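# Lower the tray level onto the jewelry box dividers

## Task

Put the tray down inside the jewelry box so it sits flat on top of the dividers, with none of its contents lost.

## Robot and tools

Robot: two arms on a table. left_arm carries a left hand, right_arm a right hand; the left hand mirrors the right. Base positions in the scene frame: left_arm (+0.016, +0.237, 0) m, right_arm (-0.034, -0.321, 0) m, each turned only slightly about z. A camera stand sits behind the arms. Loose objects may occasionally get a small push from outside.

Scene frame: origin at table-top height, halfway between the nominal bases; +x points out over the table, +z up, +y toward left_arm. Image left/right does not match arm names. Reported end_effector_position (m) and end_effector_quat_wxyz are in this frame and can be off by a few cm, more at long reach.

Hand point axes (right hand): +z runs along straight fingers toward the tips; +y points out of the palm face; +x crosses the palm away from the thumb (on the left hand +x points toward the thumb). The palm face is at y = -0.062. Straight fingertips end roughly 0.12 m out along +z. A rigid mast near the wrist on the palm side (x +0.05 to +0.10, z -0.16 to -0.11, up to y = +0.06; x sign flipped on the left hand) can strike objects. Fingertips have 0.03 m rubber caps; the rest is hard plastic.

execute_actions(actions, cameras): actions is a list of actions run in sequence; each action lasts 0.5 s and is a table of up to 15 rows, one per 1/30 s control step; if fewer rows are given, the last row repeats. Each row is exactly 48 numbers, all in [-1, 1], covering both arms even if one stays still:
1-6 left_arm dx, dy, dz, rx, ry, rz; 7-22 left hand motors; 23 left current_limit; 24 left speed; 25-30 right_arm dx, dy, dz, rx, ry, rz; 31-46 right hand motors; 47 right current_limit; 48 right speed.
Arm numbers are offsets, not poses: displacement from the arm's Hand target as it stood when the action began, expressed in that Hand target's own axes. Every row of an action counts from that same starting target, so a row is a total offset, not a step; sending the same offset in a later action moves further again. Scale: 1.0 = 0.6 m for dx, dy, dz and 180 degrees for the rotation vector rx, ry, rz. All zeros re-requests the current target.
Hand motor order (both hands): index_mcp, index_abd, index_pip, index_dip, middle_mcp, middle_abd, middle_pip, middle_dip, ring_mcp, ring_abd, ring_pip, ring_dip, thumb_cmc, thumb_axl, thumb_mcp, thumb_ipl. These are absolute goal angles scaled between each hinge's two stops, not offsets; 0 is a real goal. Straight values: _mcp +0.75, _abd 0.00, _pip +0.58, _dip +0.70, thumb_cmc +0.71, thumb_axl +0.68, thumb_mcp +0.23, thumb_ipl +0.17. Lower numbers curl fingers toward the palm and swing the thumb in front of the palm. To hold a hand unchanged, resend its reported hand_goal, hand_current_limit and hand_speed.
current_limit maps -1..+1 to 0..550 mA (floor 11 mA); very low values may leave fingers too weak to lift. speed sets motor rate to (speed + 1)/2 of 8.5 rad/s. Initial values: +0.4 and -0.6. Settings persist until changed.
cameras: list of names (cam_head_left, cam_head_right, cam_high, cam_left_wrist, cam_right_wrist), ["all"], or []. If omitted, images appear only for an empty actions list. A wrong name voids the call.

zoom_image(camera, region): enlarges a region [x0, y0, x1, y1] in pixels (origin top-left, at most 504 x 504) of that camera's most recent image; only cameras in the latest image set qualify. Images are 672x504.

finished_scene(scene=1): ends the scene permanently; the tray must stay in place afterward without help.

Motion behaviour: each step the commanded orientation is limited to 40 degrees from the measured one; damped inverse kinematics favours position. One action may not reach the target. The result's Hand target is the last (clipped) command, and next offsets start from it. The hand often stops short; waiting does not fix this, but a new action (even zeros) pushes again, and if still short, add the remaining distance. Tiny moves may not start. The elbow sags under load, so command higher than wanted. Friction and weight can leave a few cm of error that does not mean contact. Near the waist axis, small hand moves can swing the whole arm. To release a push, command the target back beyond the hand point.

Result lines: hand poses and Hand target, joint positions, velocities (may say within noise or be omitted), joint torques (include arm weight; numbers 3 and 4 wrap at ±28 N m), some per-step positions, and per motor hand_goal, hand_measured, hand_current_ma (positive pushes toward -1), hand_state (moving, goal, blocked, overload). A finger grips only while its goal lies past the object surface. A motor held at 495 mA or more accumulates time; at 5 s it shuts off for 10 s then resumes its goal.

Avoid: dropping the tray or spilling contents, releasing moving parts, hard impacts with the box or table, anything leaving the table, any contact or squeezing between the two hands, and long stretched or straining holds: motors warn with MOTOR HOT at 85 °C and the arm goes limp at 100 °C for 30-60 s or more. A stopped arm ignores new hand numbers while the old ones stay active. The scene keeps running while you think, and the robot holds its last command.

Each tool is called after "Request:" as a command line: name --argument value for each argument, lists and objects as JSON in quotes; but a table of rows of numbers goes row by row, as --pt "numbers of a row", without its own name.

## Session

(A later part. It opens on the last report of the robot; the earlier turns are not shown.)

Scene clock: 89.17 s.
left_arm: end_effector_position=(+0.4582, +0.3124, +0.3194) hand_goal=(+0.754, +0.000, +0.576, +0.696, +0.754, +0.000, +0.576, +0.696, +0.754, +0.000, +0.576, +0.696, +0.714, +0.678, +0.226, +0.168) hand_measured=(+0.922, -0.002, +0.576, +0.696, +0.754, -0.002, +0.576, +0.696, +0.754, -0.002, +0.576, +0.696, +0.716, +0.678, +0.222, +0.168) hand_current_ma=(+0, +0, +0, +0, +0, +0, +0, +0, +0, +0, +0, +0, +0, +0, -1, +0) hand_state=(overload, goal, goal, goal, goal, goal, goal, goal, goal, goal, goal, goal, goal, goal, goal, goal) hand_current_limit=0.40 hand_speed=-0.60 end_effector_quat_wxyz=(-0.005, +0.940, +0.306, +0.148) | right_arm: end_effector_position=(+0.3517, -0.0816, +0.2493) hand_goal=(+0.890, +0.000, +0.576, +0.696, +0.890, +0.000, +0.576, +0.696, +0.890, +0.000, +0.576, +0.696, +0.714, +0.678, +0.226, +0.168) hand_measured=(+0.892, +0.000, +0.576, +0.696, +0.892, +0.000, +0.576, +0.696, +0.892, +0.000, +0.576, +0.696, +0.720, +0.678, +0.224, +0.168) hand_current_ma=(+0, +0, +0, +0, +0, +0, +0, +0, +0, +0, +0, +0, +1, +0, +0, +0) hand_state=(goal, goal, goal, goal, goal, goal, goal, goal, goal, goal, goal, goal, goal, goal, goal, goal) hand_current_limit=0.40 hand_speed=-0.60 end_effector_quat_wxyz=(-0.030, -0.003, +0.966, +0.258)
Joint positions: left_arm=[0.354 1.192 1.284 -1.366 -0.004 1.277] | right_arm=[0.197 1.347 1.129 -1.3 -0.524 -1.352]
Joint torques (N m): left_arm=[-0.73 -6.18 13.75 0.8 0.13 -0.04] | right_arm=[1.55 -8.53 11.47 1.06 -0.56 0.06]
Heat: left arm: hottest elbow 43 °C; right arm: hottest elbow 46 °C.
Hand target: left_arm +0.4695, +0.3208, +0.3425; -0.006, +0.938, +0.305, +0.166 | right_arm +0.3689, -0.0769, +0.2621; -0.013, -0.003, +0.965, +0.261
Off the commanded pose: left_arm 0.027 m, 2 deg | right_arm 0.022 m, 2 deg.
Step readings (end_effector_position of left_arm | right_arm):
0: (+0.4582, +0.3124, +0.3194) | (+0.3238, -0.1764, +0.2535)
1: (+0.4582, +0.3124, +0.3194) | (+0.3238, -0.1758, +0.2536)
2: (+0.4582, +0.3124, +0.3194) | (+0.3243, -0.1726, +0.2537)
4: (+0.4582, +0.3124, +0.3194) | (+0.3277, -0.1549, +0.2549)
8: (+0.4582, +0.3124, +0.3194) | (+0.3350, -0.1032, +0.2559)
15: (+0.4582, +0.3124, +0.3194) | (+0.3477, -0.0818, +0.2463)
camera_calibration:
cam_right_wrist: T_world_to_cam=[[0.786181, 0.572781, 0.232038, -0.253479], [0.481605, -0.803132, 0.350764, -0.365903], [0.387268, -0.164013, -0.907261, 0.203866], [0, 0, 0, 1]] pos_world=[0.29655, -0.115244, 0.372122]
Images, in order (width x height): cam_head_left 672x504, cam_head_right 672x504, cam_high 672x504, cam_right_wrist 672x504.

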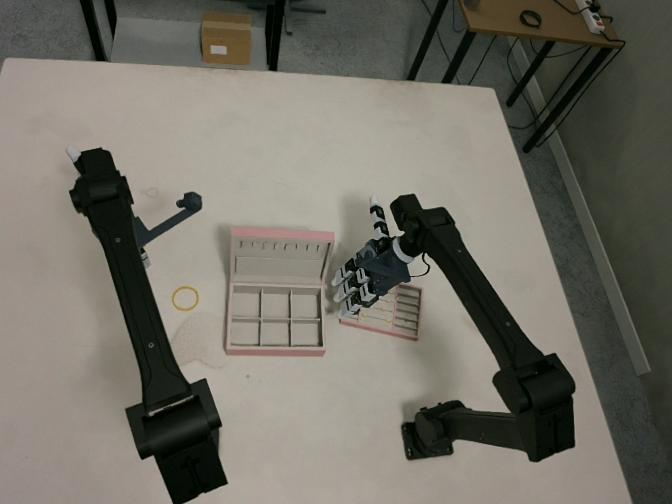

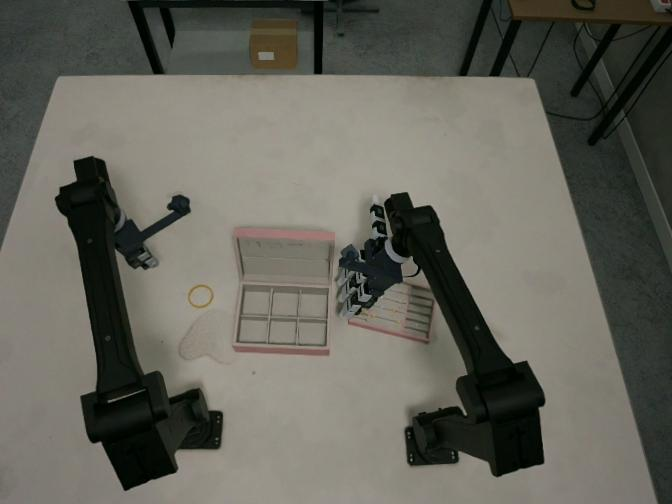

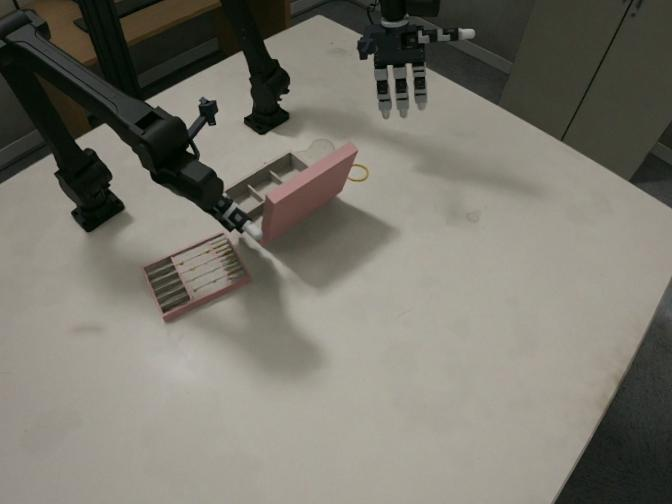

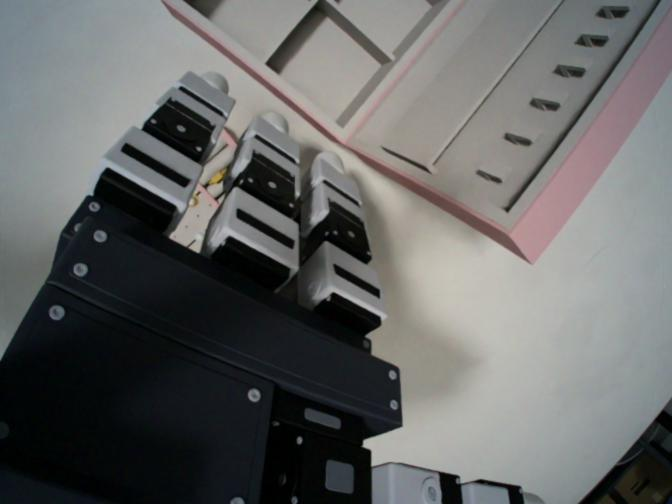

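Request:
execute_actions --actions '[[[0,0,0,0,0,0,0.754,0,0.576,0.696,0.754,0,0.576,0.696,0.754,0,0.576,0.696,0.714,0.678,0.226,0.168,0.4,-0.6,-0.016,-0.037,0.057,0,-0.011,0.019,0.89,0,0.576,0.696,0.89,0,0.576,0.696,0.89,0,0.576,0.696,0.714,0.678,0.226,0.168,0.4,-0.6]]]' --cameras '["cam_head_left","cam_head_right","cam_high","cam_right_wrist"]'

Request:
zoom_image --camera "cam_head_right" --region '[300, 240, 430, 350]'

Scene clock: 93.20 s.
left_arm: end_effector_position=(+0.4582, +0.3124, +0.3194) hand_goal=(+0.754, +0.000, +0.576, +0.696, +0.754, +0.000, +0.576, +0.696, +0.754, +0.000, +0.576, +0.696, +0.714, +0.678, +0.226, +0.168) hand_measured=(+0.922, -0.002, +0.576, +0.696, +0.754, -0.002, +0.576, +0.696, +0.754, -0.002, +0.576, +0.696, +0.716, +0.678, +0.222, +0.168) hand_current_ma=(+0, +0, +0, +0, +0, +0, +0, +0, +0, +0, +0, +0, +0, +0, -1, +0) hand_state=(overload, goal, goal, goal, goal, goal, goal, goal, goal, goal, goal, goal, goal, goal, goal, goal) hand_current_limit=0.40 hand_speed=-0.60 end_effector_quat_wxyz=(-0.005, +0.940, +0.306, +0.148) | right_arm: end_effector_position=(+0.3737, -0.0811, +0.2280) hand_goal=(+0.890, +0.000, +0.576, +0.696, +0.890, +0.000, +0.576, +0.696, +0.890, +0.000, +0.576, +0.696, +0.714, +0.678, +0.226, +0.168) hand_measured=(+0.892, +0.000, +0.576, +0.696, +0.892, +0.000, +0.576, +0.696, +0.892, +0.000, +0.576, +0.696, +0.720, +0.678, +0.224, +0.168) hand_current_ma=(+0, +0, +0, +0, +0, +0, +0, +0, +0, +0, +0, +0, +1, +0, +0, +0) hand_state=(goal, goal, goal, goal, goal, goal, goal, goal, goal, goal, goal, goal, goal, goal, goal, goal) hand_current_limit=0.40 hand_speed=-0.60 end_effector_quat_wxyz=(+0.000, +0.026, +0.965, +0.262)
Joint positions: left_arm=[0.354 1.192 1.284 -1.366 -0.004 1.277] | right_arm=[0.197 1.363 1.08 -1.151 -0.514 -1.272]
Joint torques (N m): left_arm=[-0.67 -7.12 13.72 0.83 0.1 -0.04] | right_arm=[1.85 -8.7 8.28 1.35 -0.52 0.06]
Heat: left arm: hottest elbow 43 °C; right arm: hottest elbow 46 °C.
Hand target: left_arm +0.4695, +0.3208, +0.3425; -0.006, +0.938, +0.305, +0.166 | right_arm +0.3776, -0.0787, +0.2213; -0.003, +0.030, +0.965, +0.260
Off the commanded pose: left_arm 0.027 m, 2 deg | right_arm 0.008 m, 1 deg.
Step readings (end_effector_position of left_arm | right_arm):
0: (+0.4582, +0.3124, +0.3194) | (+0.3517, -0.0816, +0.2493)
1: (+0.4582, +0.3124, +0.3194) | (+0.3522, -0.0815, +0.2494)
2: (+0.4582, +0.3124, +0.3194) | (+0.3545, -0.0813, +0.2497)
4: (+0.4582, +0.3124, +0.3194) | (+0.3624, -0.0804, +0.2493)
8: (+0.4582, +0.3124, +0.3194) | (+0.3702, -0.0802, +0.2417)
15: (+0.4582, +0.3124, +0.3194) | (+0.3721, -0.0811, +0.2279)
camera_calibration:
cam_right_wrist: T_world_to_cam=[[0.813669, 0.514889, 0.269874, -0.289722], [0.408309, -0.836631, 0.365147, -0.34728], [0.413795, -0.186917, -0.890975, 0.16064], [0, 0, 0, 1]] pos_world=[0.311063, -0.111344, 0.348123]
Images, in order (width x height): cam_head_left 672x504, cam_head_right 672x504, cam_high 672x504, cam_right_wrist 672x504.

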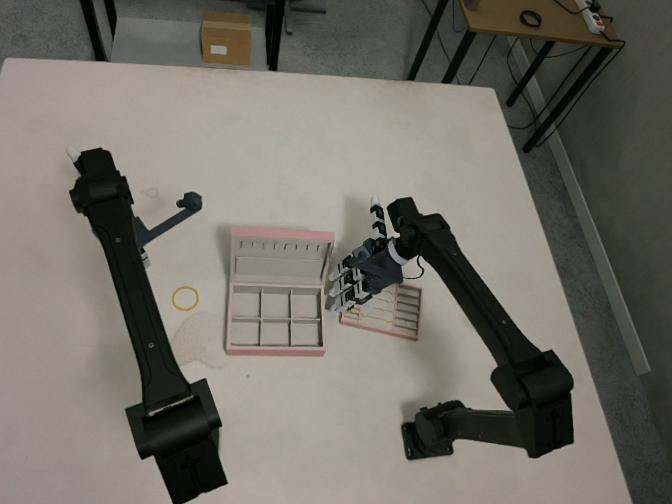

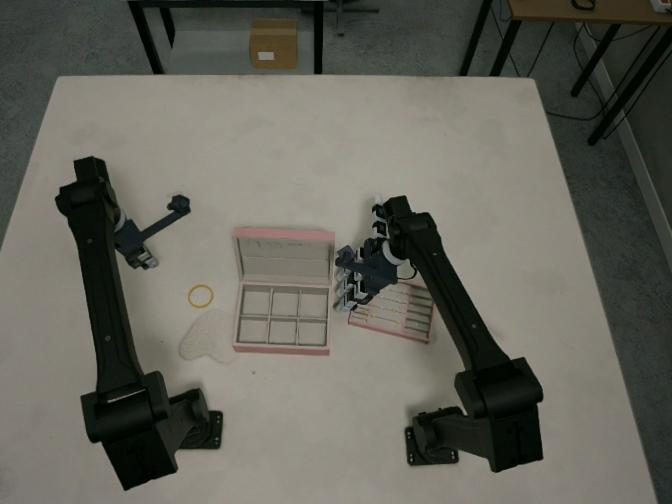

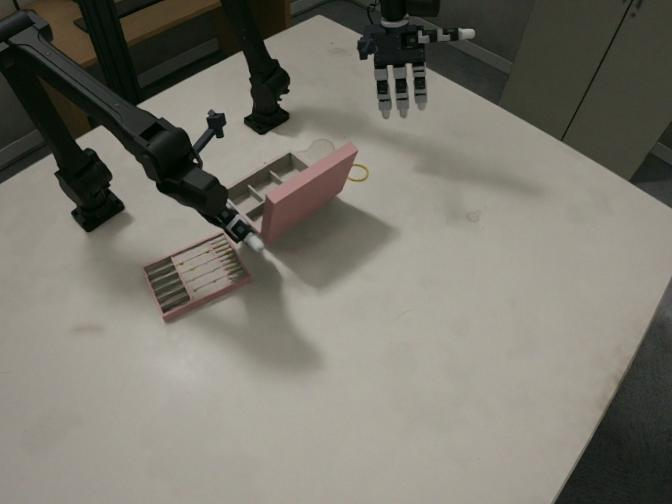

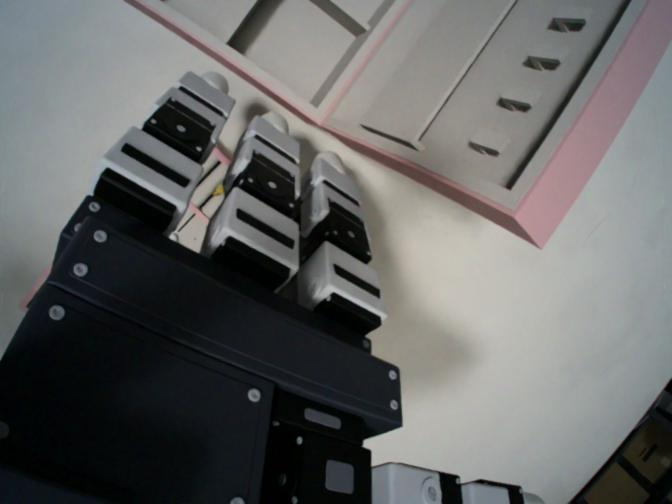

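Scaled by 3.877 from the camera's 672x504 image, which has a finer 960x720 frame.

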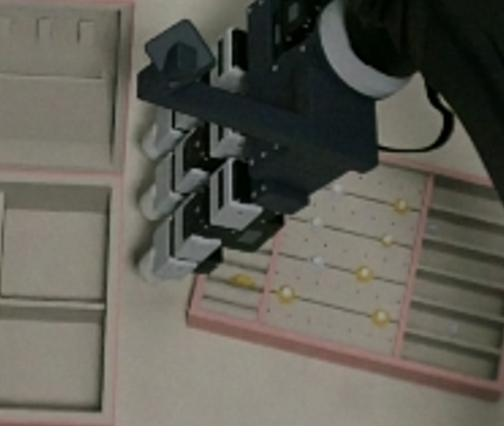

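Request:
execute_actions --actions '[[[0,0,0,0,0,0,0.754,0,0.576,0.696,0.754,0,0.576,0.696,0.754,0,0.576,0.696,0.714,0.678,0.226,0.168,0.4,-0.6,0.004,-0.028,0.038,0,0,0,0.89,0,0.576,0.696,0.89,0,0.576,0.696,0.89,0,0.576,0.696,0.714,0.678,0.226,0.168,0.4,-0.6]],[[0,0,0,0,0,0,0.754,0,0.576,0.696,0.754,0,0.576,0.696,0.754,0,0.576,0.696,0.714,0.678,0.226,0.168,0.4,-0.6,0.004,-0.028,0.038,0,0,0,0.89,0,0.576,0.696,0.89,0,0.576,0.696,0.89,0,0.576,0.696,0.714,0.678,0.226,0.168,0.4,-0.6]]]' --cameras '["cam_head_left","cam_head_right","cam_high","cam_right_wrist"]'

Request:
zoom_image --camera "cam_head_right" --region '[300, 240, 430, 350]'

Request:
zoom_image --camera "cam_head_left" --region '[300, 240, 430, 350]'

Scene clock: 97.03 s.
left_arm: end_effector_position=(+0.4582, +0.3124, +0.3194) hand_goal=(+0.754, +0.000, +0.576, +0.696, +0.754, +0.000, +0.576, +0.696, +0.754, +0.000, +0.576, +0.696, +0.714, +0.678, +0.226, +0.168) hand_measured=(+0.922, -0.002, +0.576, +0.696, +0.754, -0.002, +0.576, +0.696, +0.754, -0.002, +0.576, +0.696, +0.716, +0.678, +0.222, +0.168) hand_current_ma=(+0, +0, +0, +0, +0, +0, +0, +0, +0, +0, +0, +0, +0, +0, -1, +0) hand_state=(overload, goal, goal, goal, goal, goal, goal, goal, goal, goal, goal, goal, goal, goal, goal, goal) hand_current_limit=0.40 hand_speed=-0.60 end_effector_quat_wxyz=(-0.005, +0.940, +0.306, +0.148) | right_arm: end_effector_position=(+0.3665, -0.0827, +0.1704) hand_goal=(+0.890, +0.000, +0.576, +0.696, +0.890, +0.000, +0.576, +0.696, +0.890, +0.000, +0.576, +0.696, +0.714, +0.678, +0.226, +0.168) hand_measured=(+0.892, +0.000, +0.576, +0.696, +0.892, +0.000, +0.576, +0.696, +0.892, +0.000, +0.576, +0.696, +0.720, +0.678, +0.224, +0.168) hand_current_ma=(+0, +0, +0, +0, +0, +0, +0, +0, +0, +0, +0, +0, +1, +0, +0, +0) hand_state=(goal, goal, goal, goal, goal, goal, goal, goal, goal, goal, goal, goal, goal, goal, goal, goal) hand_current_limit=0.40 hand_speed=-0.60 end_effector_quat_wxyz=(-0.004, +0.027, +0.965, +0.261)
Joint positions: left_arm=[0.354 1.192 1.284 -1.366 -0.004 1.277] | right_arm=[0.197 1.404 0.961 -0.999 -0.514 -1.271]
Joint torques (N m): left_arm=[-0.5 -6.36 13.76 0.57 0.11 -0.05] | right_arm=[0.85 -8.64 7.9 1.32 -0.58 -0.07]
Heat: left arm: hottest elbow 42 °C; right arm: hottest elbow 46 °C.
Hand target: left_arm +0.4695, +0.3208, +0.3425; -0.006, +0.938, +0.305, +0.166 | right_arm +0.3713, -0.0846, +0.1651; -0.003, +0.030, +0.965, +0.260
Off the commanded pose: left_arm 0.027 m, 2 deg | right_arm 0.007 m, 0 deg.
Step readings (end_effector_position of left_arm | right_arm):
0: (+0.4582, +0.3124, +0.3194) | (+0.3738, -0.0811, +0.2280)
1: (+0.4582, +0.3124, +0.3194) | (+0.3738, -0.0811, +0.2279)
2: (+0.4582, +0.3124, +0.3194) | (+0.3740, -0.0811, +0.2268)
4: (+0.4582, +0.3124, +0.3194) | (+0.3744, -0.0810, +0.2225)
8: (+0.4582, +0.3124, +0.3194) | (+0.3699, -0.0820, +0.2072)
15: (+0.4582, +0.3124, +0.3194) | (+0.3697, -0.0820, +0.1986)
16: (+0.4582, +0.3124, +0.3194) | (+0.3699, -0.0820, +0.1987)
17: (+0.4582, +0.3124, +0.3194) | (+0.3703, -0.0819, +0.1980)
19: (+0.4582, +0.3124, +0.3194) | (+0.3709, -0.0818, +0.1944)
23: (+0.4582, +0.3124, +0.3194) | (+0.3669, -0.0826, +0.1801)
30: (+0.4582, +0.3124, +0.3194) | (+0.3660, -0.0828, +0.1702)
camera_calibration:
cam_right_wrist: T_world_to_cam=[[0.816205, 0.514782, 0.262315, -0.26716], [0.410721, -0.836292, 0.363213, -0.325123], [0.406347, -0.188718, -0.894018, 0.115157], [0, 0, 0, 1]] pos_world=[0.304798, -0.112637, 0.291121]
Images, in order (width x height): cam_head_left 672x504, cam_head_right 672x504, cam_high 672x504, cam_right_wrist 672x504.

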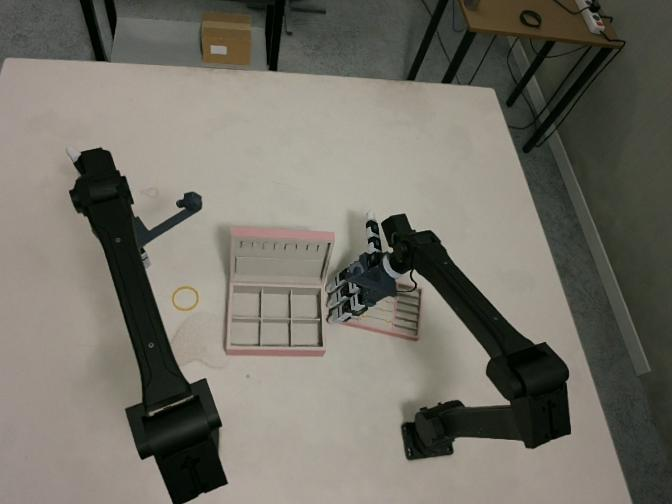

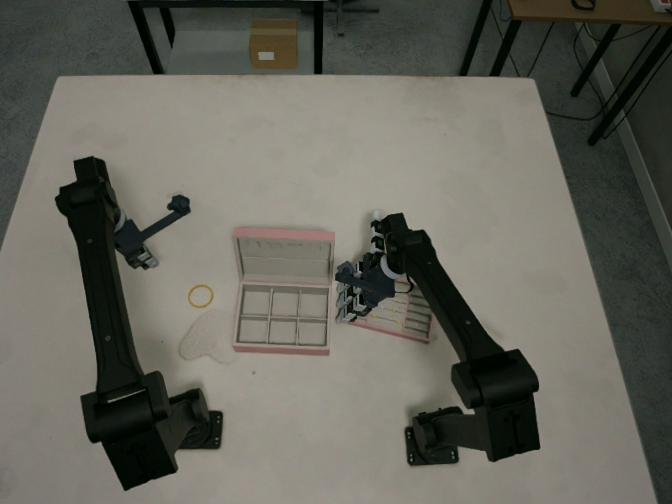

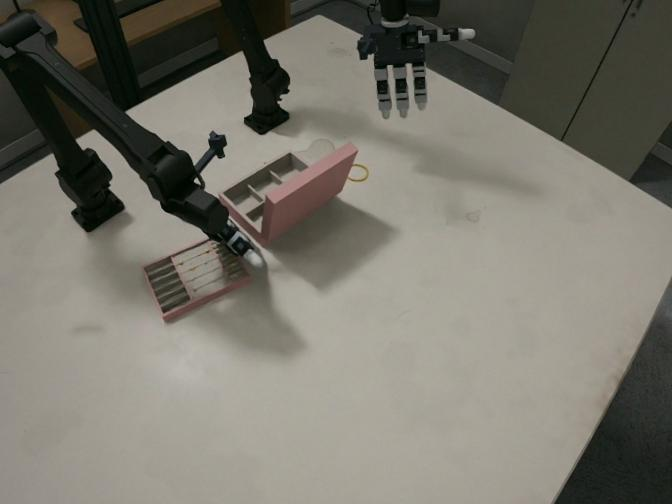

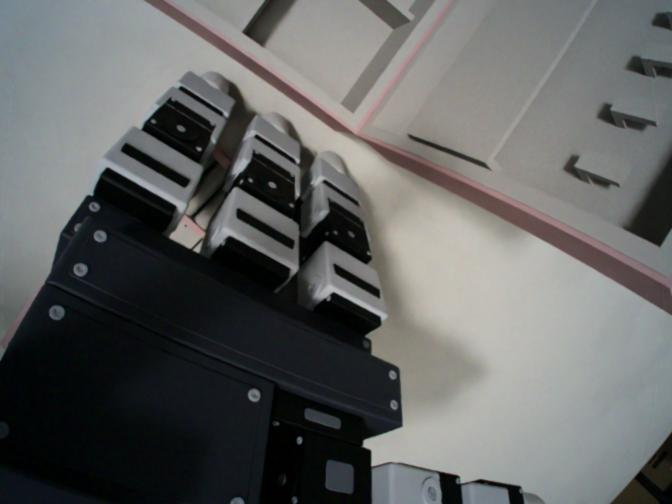

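Scaled by 3.877 from the camera's 672x504 image, which has a finer 960x720 frame.

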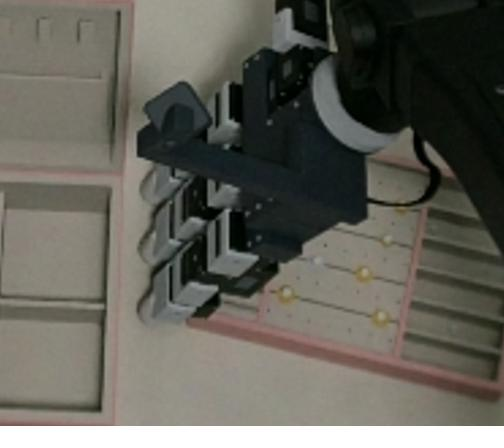

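Scaled by 3.877 from the camera's 672x504 image, which has a finer 960x720 frame.

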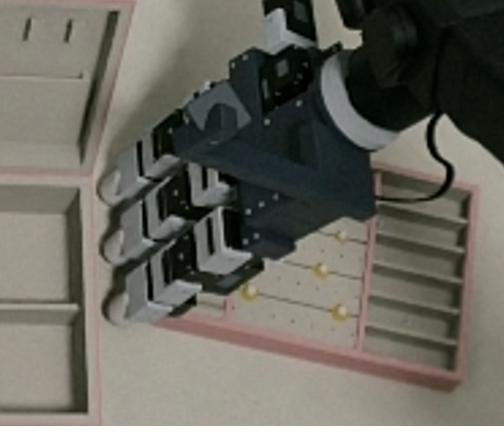

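Request:
execute_actions --actions '[[[0,0,0,0,0,0,0.754,0,0.576,0.696,0.754,0,0.576,0.696,0.754,0,0.576,0.696,0.714,0.678,0.226,0.168,0.4,-0.6,-0.003,-0.047,-0.018,0,0,0,0.89,0,0.576,0.696,0.89,0,0.576,0.696,0.89,0,0.576,0.696,0.714,0.678,0.226,0.168,0.4,-0.6]],[[0,0,0,0,0,0,0.754,0,0.576,0.696,0.754,0,0.576,0.696,0.754,0,0.576,0.696,0.714,0.678,0.226,0.168,0.4,-0.6,-0.003,-0.0505,-0.0257,0,0,0,0.89,0,0.576,0.696,0.89,0,0.576,0.696,0.89,0,0.576,0.696,0.714,0.678,0.226,0.168,0.4,-0.6]]]' --cameras '["cam_head_left","cam_head_right","cam_high","cam_right_wrist"]'

Request:
zoom_image --camera "cam_head_right" --region '[330, 240, 470, 360]'

Scene clock: 101.17 s.
left_arm: end_effector_position=(+0.4582, +0.3124, +0.3194) hand_goal=(+0.754, +0.000, +0.576, +0.696, +0.754, +0.000, +0.576, +0.696, +0.754, +0.000, +0.576, +0.696, +0.714, +0.678, +0.226, +0.168) hand_measured=(+0.922, -0.002, +0.576, +0.696, +0.754, -0.002, +0.576, +0.696, +0.754, -0.002, +0.576, +0.696, +0.716, +0.678, +0.222, +0.168) hand_current_ma=(+0, +0, +0, +0, +0, +0, +0, +0, +0, +0, +0, +0, +0, +0, -1, +0) hand_state=(overload, goal, goal, goal, goal, goal, goal, goal, goal, goal, goal, goal, goal, goal, goal, goal) hand_current_limit=0.40 hand_speed=-0.60 end_effector_quat_wxyz=(-0.005, +0.940, +0.306, +0.148) | right_arm: end_effector_position=(+0.3720, -0.1436, +0.1676) hand_goal=(+0.890, +0.000, +0.576, +0.696, +0.890, +0.000, +0.576, +0.696, +0.890, +0.000, +0.576, +0.696, +0.714, +0.678, +0.226, +0.168) hand_measured=(+0.892, +0.000, +0.576, +0.696, +0.892, +0.000, +0.576, +0.696, +0.882, +0.002, +0.570, +0.696, +0.720, +0.678, +0.224, +0.168) hand_current_ma=(+0, +0, +0, +0, +0, +0, +0, +0, -1, +0, -1, +0, +1, +0, +0, +0) hand_state=(goal, goal, goal, goal, goal, goal, goal, goal, goal, goal, goal, goal, goal, goal, goal, goal) hand_current_limit=0.40 hand_speed=-0.60 end_effector_quat_wxyz=(+0.009, +0.028, +0.964, +0.263)
Joint positions: left_arm=[0.354 1.192 1.284 -1.366 -0.004 1.277] | right_arm=[0.036 1.404 0.95 -1.051 -0.529 -1.445]
Joint torques (N m): left_arm=[-0.26 -6.07 13.74 0.77 0.12 -0.03] | right_arm=[0.38 -8.12 7.58 0.1 -0.54 -0.24]
Heat: left arm: hottest elbow 43 °C; right arm: hottest elbow 45 °C.
Hand target: left_arm +0.4695, +0.3208, +0.3425; -0.006, +0.938, +0.305, +0.166 | right_arm +0.3712, -0.1484, +0.1583; -0.003, +0.030, +0.965, +0.260
Off the commanded pose: left_arm 0.027 m, 2 deg | right_arm 0.010 m, 1 deg.
Step readings (end_effector_position of left_arm | right_arm):
0: (+0.4582, +0.3124, +0.3194) | (+0.3665, -0.0827, +0.1704)
1: (+0.4582, +0.3124, +0.3194) | (+0.3665, -0.0827, +0.1704)
2: (+0.4582, +0.3124, +0.3194) | (+0.3668, -0.0836, +0.1704)
4: (+0.4582, +0.3124, +0.3194) | (+0.3673, -0.0871, +0.1702)
8: (+0.4582, +0.3124, +0.3194) | (+0.3718, -0.1021, +0.1687)
15: (+0.4582, +0.3124, +0.3194) | (+0.3733, -0.1093, +0.1687)
16: (+0.4582, +0.3124, +0.3194) | (+0.3730, -0.1094, +0.1687)
17: (+0.4582, +0.3124, +0.3194) | (+0.3726, -0.1106, +0.1688)
19: (+0.4582, +0.3124, +0.3194) | (+0.3711, -0.1155, +0.1687)
23: (+0.4582, +0.3124, +0.3194) | (+0.3734, -0.1345, +0.1676)
30: (+0.4582, +0.3124, +0.3194) | (+0.3734, -0.1439, +0.1675)
camera_calibration:
cam_right_wrist: T_world_to_cam=[[0.814217, 0.50641, 0.283902, -0.243603], [0.394296, -0.841286, 0.369822, -0.373017], [0.426125, -0.189174, -0.884664, 0.0898798], [0, 0, 0, 1]] pos_world=[0.307125, -0.173448, 0.286623]
Images, in order (width x height): cam_head_left 672x504, cam_head_right 672x504, cam_high 672x504, cam_right_wrist 672x504.

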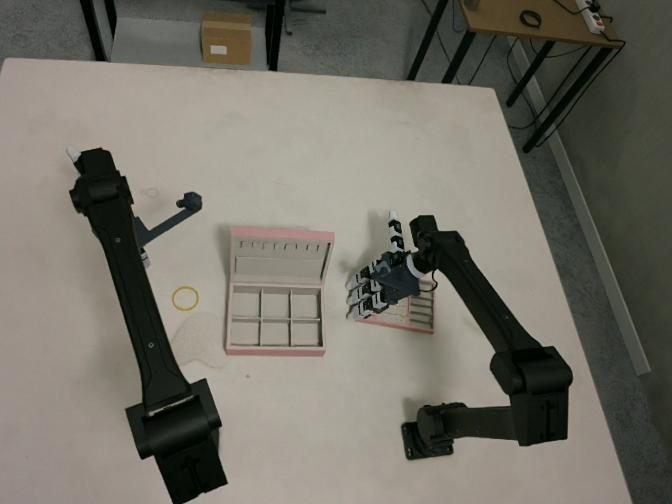

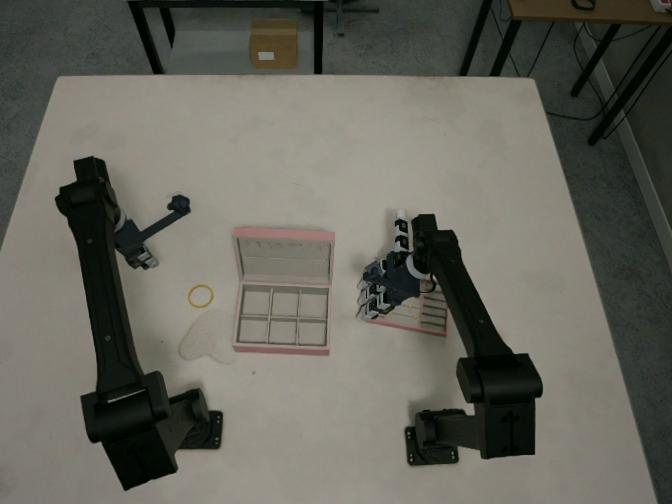

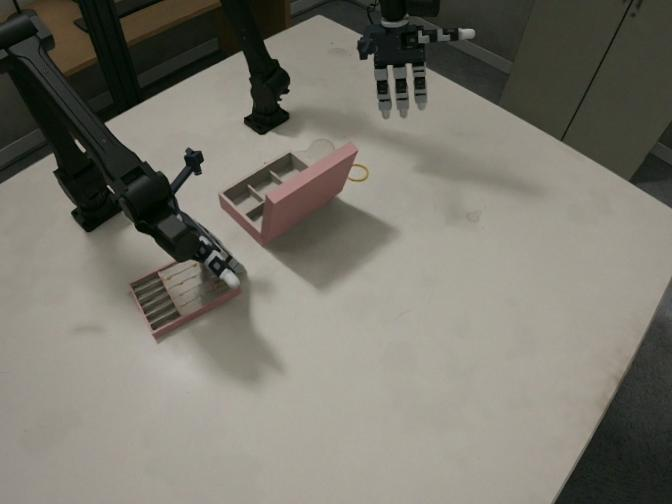

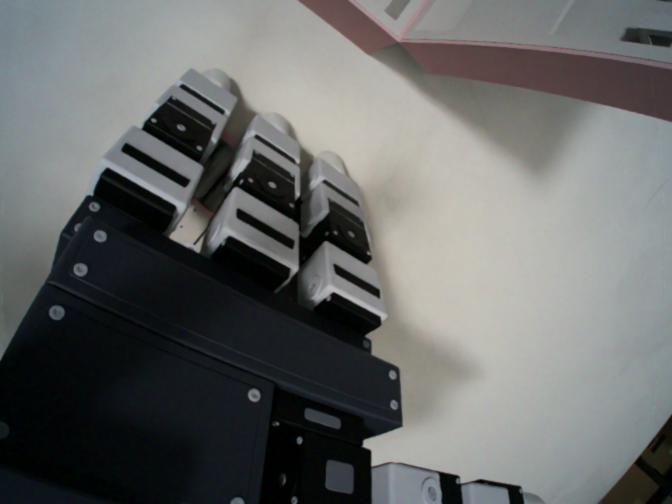

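Scaled by 3.600 from the camera's 672x504 image, which has a finer 960x720 frame.

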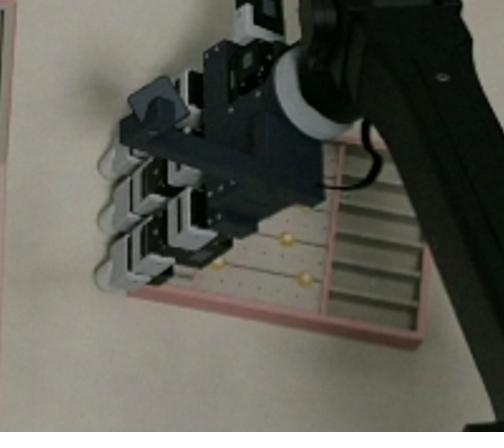

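Request:
execute_actions --actions '[[[0,0,0,0,0,0,0.754,0,0.576,0.696,0.754,0,0.576,0.696,0.754,0,0.576,0.696,0.714,0.678,0.226,0.168,0.4,-0.6,-0.003,-0.048,-0.027,0,0,0,0.89,0,0.576,0.696,0.89,0,0.576,0.696,0.89,0,0.576,0.696,0.714,0.678,0.226,0.168,0.4,-0.6]],[[0,0,0,0,0,0,0.754,0,0.576,0.696,0.754,0,0.576,0.696,0.754,0,0.576,0.696,0.714,0.678,0.226,0.168,0.4,-0.6,-0.003,-0.048,-0.027,0,0,0,0.89,0,0.576,0.696,0.89,0,0.576,0.696,0.89,0,0.576,0.696,0.714,0.678,0.226,0.168,0.4,-0.6]],[[0,0,0,0,0,0,0.754,0,0.576,0.696,0.754,0,0.576,0.696,0.754,0,0.576,0.696,0.714,0.678,0.226,0.168,0.4,-0.6,-0.003,-0.048,-0.027,0,0,0,0.89,0,0.576,0.696,0.89,0,0.576,0.696,0.89,0,0.576,0.696,0.714,0.678,0.226,0.168,0.4,-0.6]]]' --cameras '["cam_head_left","cam_head_right","cam_high"]'

Request:
zoom_image --camera "cam_head_right" --region '[350, 240, 490, 360]'

Scene clock: 104.97 s.
left_arm: end_effector_position=(+0.4582, +0.3124, +0.3194) hand_goal=(+0.754, +0.000, +0.576, +0.696, +0.754, +0.000, +0.576, +0.696, +0.754, +0.000, +0.576, +0.696, +0.714, +0.678, +0.226, +0.168) hand_measured=(+0.922, -0.002, +0.576, +0.696, +0.754, -0.002, +0.576, +0.696, +0.754, -0.002, +0.576, +0.696, +0.716, +0.678, +0.222, +0.168) hand_current_ma=(+0, +0, +0, +0, +0, +0, +0, +0, +0, +0, +0, +0, +0, +0, -1, +0) hand_state=(overload, goal, goal, goal, goal, goal, goal, goal, goal, goal, goal, goal, goal, goal, goal, goal) hand_current_limit=0.40 hand_speed=-0.60 end_effector_quat_wxyz=(-0.005, +0.940, +0.306, +0.148) | right_arm: end_effector_position=(+0.3618, -0.2381, +0.1617) hand_goal=(+0.890, +0.000, +0.576, +0.696, +0.890, +0.000, +0.576, +0.696, +0.890, +0.000, +0.576, +0.696, +0.714, +0.678, +0.226, +0.168) hand_measured=(+0.866, +0.000, +0.556, +0.686, +0.880, +0.000, +0.570, +0.696, +0.886, +0.000, +0.574, +0.696, +0.720, +0.678, +0.224, +0.168) hand_current_ma=(-11, +0, -7, -2, -2, +0, -1, +0, +0, +0, +0, +0, +1, +0, +0, +0) hand_state=(blocked, goal, blocked, goal, goal, goal, goal, goal, goal, goal, goal, goal, goal, goal, goal, goal) hand_current_limit=0.40 hand_speed=-0.60 end_effector_quat_wxyz=(+0.000, +0.028, +0.963, +0.267)
Joint positions: left_arm=[0.354 1.192 1.284 -1.366 -0.004 1.277] | right_arm=[-0.221 1.445 0.973 -1.203 -0.53 -1.749]
Joint torques (N m): left_arm=[-0.97 -5.66 13.72 0.62 0.12 -0.05] | right_arm=[0.09 -7.53 9.13 -0.13 -0.03 -0.22]
Heat: left arm: hottest elbow 43 °C; right arm: hottest elbow 45 °C.
Hand target: left_arm +0.4695, +0.3208, +0.3425; -0.006, +0.938, +0.305, +0.166 | right_arm +0.3708, -0.2476, +0.1570; -0.003, +0.030, +0.965, +0.260
Off the commanded pose: left_arm 0.027 m, 2 deg | right_arm 0.014 m, 1 deg.
Step readings (end_effector_position of left_arm | right_arm):
0: (+0.4582, +0.3124, +0.3194) | (+0.3720, -0.1436, +0.1676)
1: (+0.4582, +0.3124, +0.3194) | (+0.3717, -0.1435, +0.1676)
2: (+0.4582, +0.3124, +0.3194) | (+0.3710, -0.1443, +0.1676)
4: (+0.4582, +0.3124, +0.3194) | (+0.3695, -0.1499, +0.1672)
8: (+0.4582, +0.3124, +0.3194) | (+0.3708, -0.1684, +0.1660)
15: (+0.4582, +0.3124, +0.3194) | (+0.3699, -0.1765, +0.1657)
16: (+0.4582, +0.3124, +0.3194) | (+0.3695, -0.1764, +0.1657)
17: (+0.4582, +0.3124, +0.3194) | (+0.3690, -0.1780, +0.1654)
19: (+0.4582, +0.3124, +0.3194) | (+0.3667, -0.1827, +0.1650)
23: (+0.4582, +0.3124, +0.3194) | (+0.3657, -0.1995, +0.1630)
30: (+0.4582, +0.3124, +0.3194) | (+0.3637, -0.2064, +0.1623)
31: (+0.4582, +0.3124, +0.3194) | (+0.3636, -0.2067, +0.1624)
32: (+0.4582, +0.3124, +0.3194) | (+0.3629, -0.2076, +0.1625)
34: (+0.4582, +0.3124, +0.3194) | (+0.3617, -0.2131, +0.1619)
38: (+0.4582, +0.3124, +0.3194) | (+0.3621, -0.2302, +0.1614)
45: (+0.4582, +0.3124, +0.3194) | (+0.3623, -0.2381, +0.1615)
Images, in order (width x height): cam_head_left 672x504, cam_head_right 672x504, cam_high 672x504.

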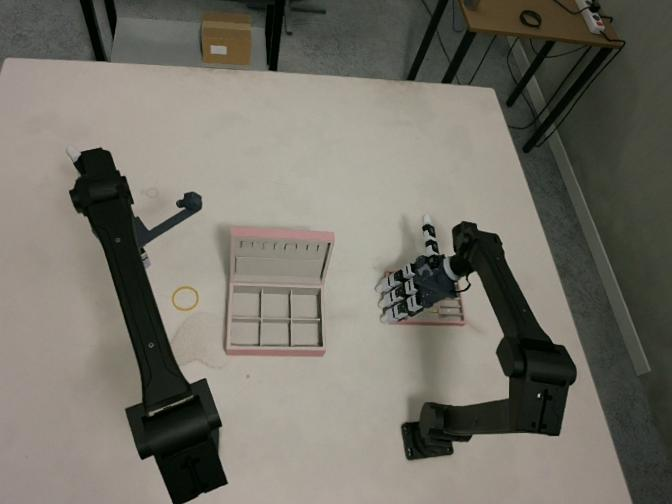

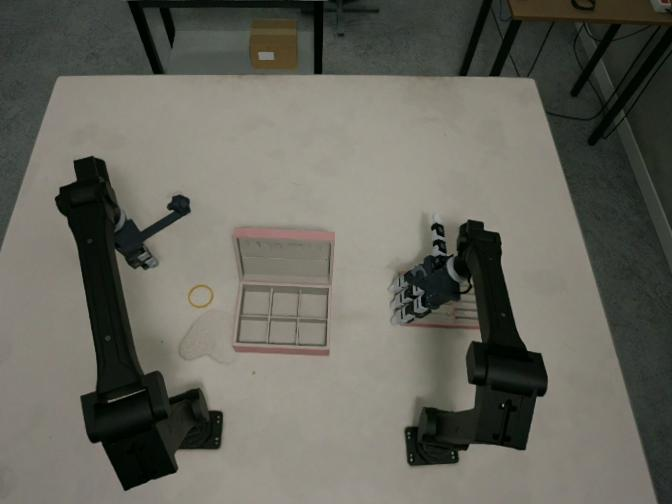

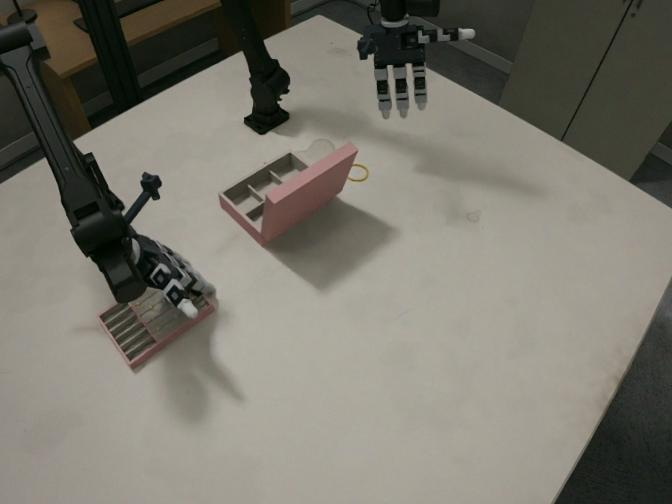

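Scaled by 3.600 from the camera's 672x504 image, which has a finer 960x720 frame.

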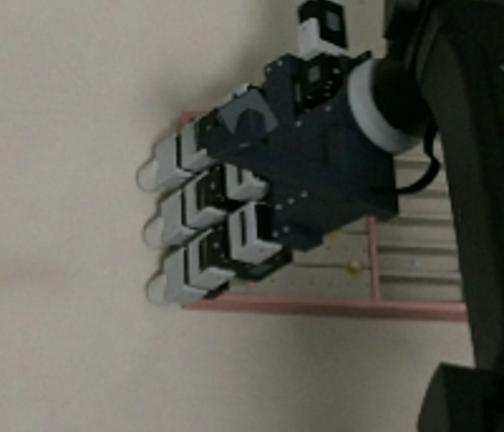

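Request:
execute_actions --actions '[[[0,0,0,0,0,0,0.754,0,0.576,0.696,0.754,0,0.576,0.696,0.754,0,0.576,0.696,0.714,0.678,0.226,0.168,0.4,-0.6,0.004,0.099,-0.154,0,0,0,0.89,0,0.576,0.696,0.89,0,0.576,0.696,0.89,0,0.576,0.696,0.714,0.678,0.226,0.168,0.4,-0.6]],[[0,0,0,0,0,0,0.754,0,0.576,0.696,0.754,0,0.576,0.696,0.754,0,0.576,0.696,0.714,0.678,0.226,0.168,0.4,-0.6,-0.012,-0.187,-0.109,0,0,0,0.89,0,0.576,0.696,0.89,0,0.576,0.696,0.89,0,0.576,0.696,0.714,0.678,0.226,0.168,0.4,-0.6]],[[0,0,0,0,0,0,0.754,0,0.576,0.696,0.754,0,0.576,0.696,0.754,0,0.576,0.696,0.714,0.678,0.226,0.168,0.4,-0.6,-0.012,-0.187,-0.109,0,0,0,0.89,0,0.576,0.696,0.89,0,0.576,0.696,0.89,0,0.576,0.696,0.714,0.678,0.226,0.168,0.4,-0.6]]]' --cameras '["cam_head_left","cam_head_right","cam_high","cam_right_wrist"]'

Request:
zoom_image --camera "cam_head_right" --region '[380, 250, 520, 370]'

Request:
zoom_image --camera "cam_head_left" --region '[380, 250, 520, 370]'

Scene clock: 109.23 s.
left_arm: end_effector_position=(+0.4582, +0.3124, +0.3194) hand_goal=(+0.754, +0.000, +0.576, +0.696, +0.754, +0.000, +0.576, +0.696, +0.754, +0.000, +0.576, +0.696, +0.714, +0.678, +0.226, +0.168) hand_measured=(+0.922, -0.002, +0.576, +0.696, +0.754, -0.002, +0.576, +0.696, +0.754, -0.002, +0.576, +0.696, +0.716, +0.678, +0.222, +0.168) hand_current_ma=(+0, +0, +0, +0, +0, +0, +0, +0, +0, +0, +0, +0, +0, +0, -1, +0) hand_state=(overload, goal, goal, goal, goal, goal, goal, goal, goal, goal, goal, goal, goal, goal, goal, goal) hand_current_limit=0.40 hand_speed=-0.60 end_effector_quat_wxyz=(-0.005, +0.940, +0.306, +0.148) | right_arm: end_effector_position=(+0.3606, -0.4998, +0.2595) hand_goal=(+0.890, +0.000, +0.576, +0.696, +0.890, +0.000, +0.576, +0.696, +0.890, +0.000, +0.576, +0.696, +0.714, +0.678, +0.226, +0.168) hand_measured=(+0.892, +0.000, +0.574, +0.694, +0.892, +0.000, +0.574, +0.696, +0.892, +0.002, +0.574, +0.696, +0.718, +0.678, +0.222, +0.168) hand_current_ma=(+0, +0, +0, +0, +0, +0, +0, +0, +0, +0, +0, +0, +0, +0, +0, +0) hand_state=(goal, goal, goal, goal, goal, goal, goal, goal, goal, goal, goal, goal, goal, goal, goal, goal) hand_current_limit=0.40 hand_speed=-0.60 end_effector_quat_wxyz=(+0.009, +0.143, +0.967, +0.213)
Joint positions: left_arm=[0.354 1.192 1.284 -1.366 -0.004 1.277] | right_arm=[-0.768 1.601 1.464 -1.675 -0.359 -2.075]
Joint torques (N m): left_arm=[-0.5 -6.42 13.79 0.66 0.08 0.01] | right_arm=[2.49 -11.22 11.14 -0.7 -0.62 -0.21]
Heat: left arm: hottest elbow 43 °C; right arm: hottest elbow 45 °C.
Hand target: left_arm +0.4695, +0.3208, +0.3425; -0.006, +0.938, +0.305, +0.166 | right_arm +0.3709, -0.5027, +0.2668; -0.003, +0.030, +0.965, +0.260
Off the commanded pose: left_arm 0.027 m, 2 deg | right_arm 0.013 m, 14 deg.
joint sent to its limit (right arm) — joint 4 (wrist pitch), lower limit; joint 6 (wrist roll), lower limit. The joint targets are off in orientation, not in position.
Step readings (end_effector_position of left_arm | right_arm):
0: (+0.4582, +0.3124, +0.3194) | (+0.3618, -0.2381, +0.1617)
1: (+0.4582, +0.3124, +0.3194) | (+0.3618, -0.2381, +0.1622)
2: (+0.4582, +0.3124, +0.3194) | (+0.3608, -0.2381, +0.1651)
4: (+0.4582, +0.3124, +0.3194) | (+0.3573, -0.2377, +0.1762)
8: (+0.4582, +0.3124, +0.3194) | (+0.3573, -0.2377, +0.2211)
15: (+0.4582, +0.3124, +0.3194) | (+0.3640, -0.2393, +0.2650)
16: (+0.4582, +0.3124, +0.3194) | (+0.3633, -0.2398, +0.2645)
17: (+0.4582, +0.3124, +0.3194) | (+0.3610, -0.2432, +0.2636)
19: (+0.4582, +0.3124, +0.3194) | (+0.3587, -0.2624, +0.2617)
23: (+0.4582, +0.3124, +0.3194) | (+0.3629, -0.3353, +0.2553)
30: (+0.4582, +0.3124, +0.3194) | (+0.3651, -0.3741, +0.2549)
31: (+0.4582, +0.3124, +0.3194) | (+0.3646, -0.3739, +0.2555)
32: (+0.4582, +0.3124, +0.3194) | (+0.3632, -0.3771, +0.2553)
34: (+0.4582, +0.3124, +0.3194) | (+0.3623, -0.3942, +0.2559)
38: (+0.4582, +0.3124, +0.3194) | (+0.3622, -0.4602, +0.2598)
45: (+0.4582, +0.3124, +0.3194) | (+0.3600, -0.5018, +0.2606)
camera_calibration:
cam_right_wrist: T_world_to_cam=[[0.923552, 0.334439, 0.187621, -0.180417], [0.227688, -0.871933, 0.433463, -0.673932], [0.30856, -0.357607, -0.881424, 0.0659936], [0, 0, 0, 1]] pos_world=[0.299708, -0.503685, 0.384143]
Images, in order (width x height): cam_head_left 672x504, cam_head_right 672x504, cam_high 672x504, cam_right_wrist 672x504.

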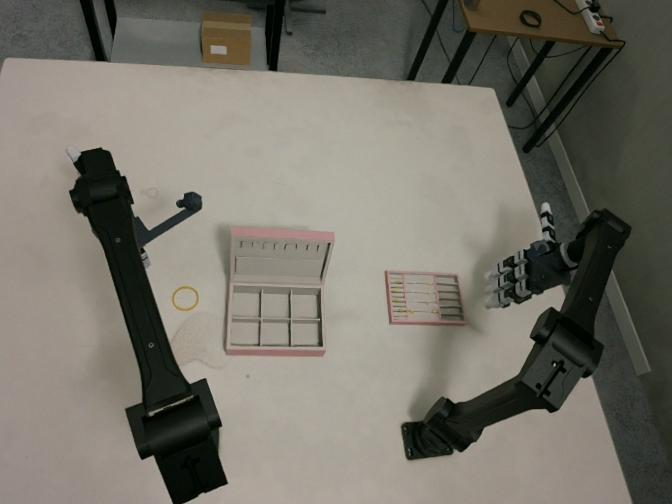

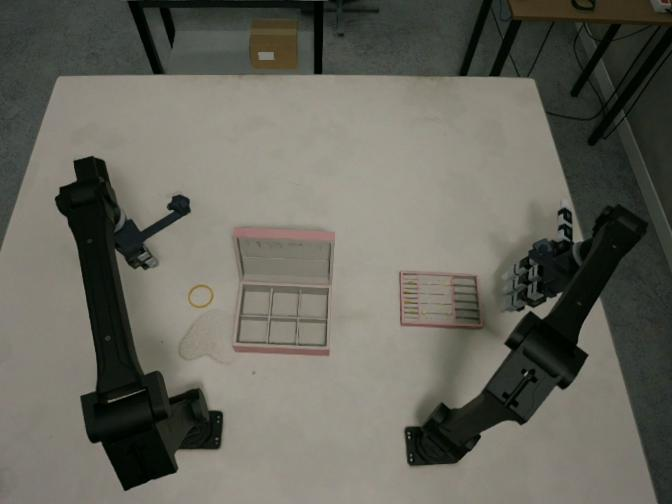

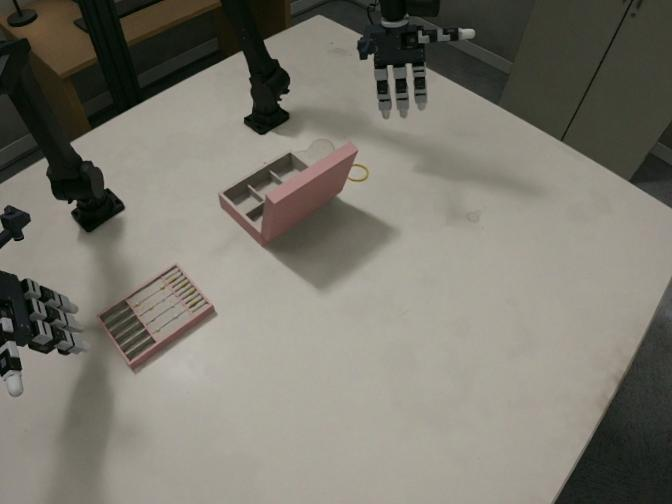

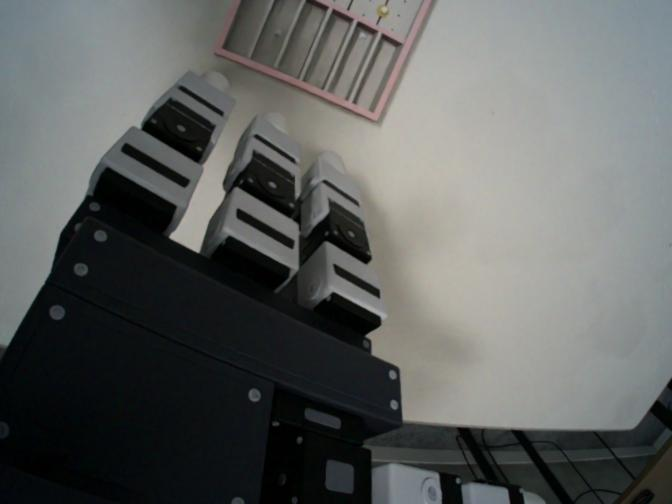

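Scaled by 3.600 from the camera's 672x504 image, which has a finer 960x720 frame.

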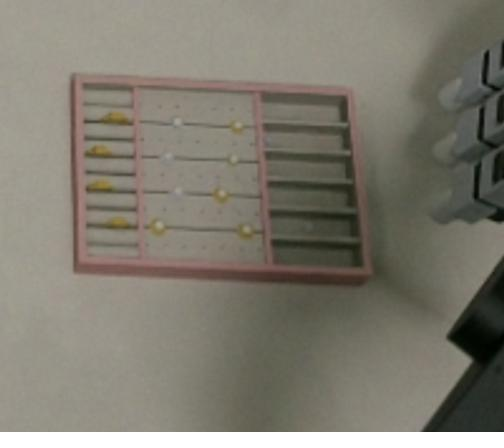

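Scaled by 3.600 from the camera's 672x504 image, which has a finer 960x720 frame.

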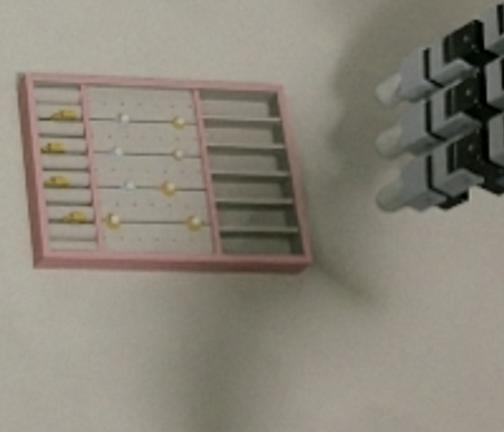

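Request:
execute_actions --actions '[[[-0.137,-0.03,-0.038,-0.037,-0.042,0.063,0.754,0,-0.5,-0.5,0.89,0,0.576,0.696,0.89,0,0.576,0.696,0.714,0.678,0.226,0.168,0.4,-0.6,-0.001,-0.094,0.1555,0.0278,-0.0363,0.0549,0.89,0,0.576,0.696,0.89,0,0.576,0.696,0.89,0,0.576,0.696,0.714,0.678,0.226,0.168,0.4,-0.6]]]'

Scene clock: 122.17 s.
left_arm: end_effector_position=(+0.3932, +0.2839, +0.3424) hand_goal=(+0.754, +0.000, -0.500, -0.500, +0.890, +0.000, +0.576, +0.696, +0.890, +0.000, +0.576, +0.696, +0.714, +0.678, +0.226, +0.168) hand_measured=(+0.912, -0.002, -0.494, -0.498, +0.886, -0.002, +0.576, +0.696, +0.886, -0.002, +0.576, +0.696, +0.716, +0.678, +0.222, +0.168) hand_current_ma=(+0, +0, +2, +1, -1, +0, +0, +0, -1, +0, +0, +0, +0, +0, -1, +0) hand_state=(overload, goal, goal, goal, goal, goal, goal, goal, goal, goal, goal, goal, goal, goal, goal, goal) hand_current_limit=0.40 hand_speed=-0.60 end_effector_quat_wxyz=(+0.050, +0.970, +0.201, +0.129) | right_arm: end_effector_position=(+0.3643, -0.5006, +0.1611) hand_goal=(+0.890, +0.000, +0.576, +0.696, +0.890, +0.000, +0.576, +0.696, +0.890, +0.000, +0.576, +0.696, +0.714, +0.678, +0.226, +0.168) hand_measured=(+0.888, -0.020, +0.574, +0.696, +0.892, +0.000, +0.574, +0.696, +0.892, +0.000, +0.574, +0.696, +0.718, +0.678, +0.222, +0.168) hand_current_ma=(+0, -5, +0, +0, +0, +0, +0, +0, +0, +0, +0, +0, +0, +0, -1, +0) hand_state=(goal, goal, goal, goal, goal, goal, goal, goal, goal, goal, goal, goal, goal, goal, goal, goal) hand_current_limit=0.40 hand_speed=-0.60 end_effector_quat_wxyz=(+0.020, +0.141, +0.966, +0.216)
Joint positions: left_arm=[0.438 1.099 1.269 -1.507 0.152 1.562] | right_arm=[-0.769 1.669 1.278 -1.406 -0.376 -2.079]
Joint torques (N m): left_arm=[-0.21 -5.89 8.43 0.64 0.31 -0.06] | right_arm=[1.49 -12.22 7.94 0.55 -0.55 -0.18]
Heat: left arm: hottest elbow 43 °C; right arm: hottest elbow 44 °C.
Hand target: left_arm +0.3898, +0.2860, +0.3363; +0.052, +0.971, +0.201, +0.120 | right_arm +0.3689, -0.5046, +0.1579; +0.028, +0.128, +0.968, +0.214
Off the commanded pose: left_arm 0.007 m, 1 deg | right_arm 0.007 m, 2 deg.
joint sent to its limit (right arm) — joint 6 (wrist roll), lower limit. The joint targets still meet the commanded pose.
Step readings (end_effector_position of left_arm | right_arm):
0: (+0.4582, +0.3124, +0.3194) | (+0.3606, -0.4998, +0.2595)
1: (+0.4579, +0.3116, +0.3195) | (+0.3607, -0.4999, +0.2594)
2: (+0.4558, +0.3076, +0.3202) | (+0.3620, -0.5011, +0.2559)
4: (+0.4449, +0.2987, +0.3235) | (+0.3652, -0.5038, +0.2408)
8: (+0.4173, +0.2919, +0.3336) | (+0.3612, -0.4995, +0.1924)
15: (+0.3968, +0.2860, +0.3443) | (+0.3636, -0.5000, +0.1614)


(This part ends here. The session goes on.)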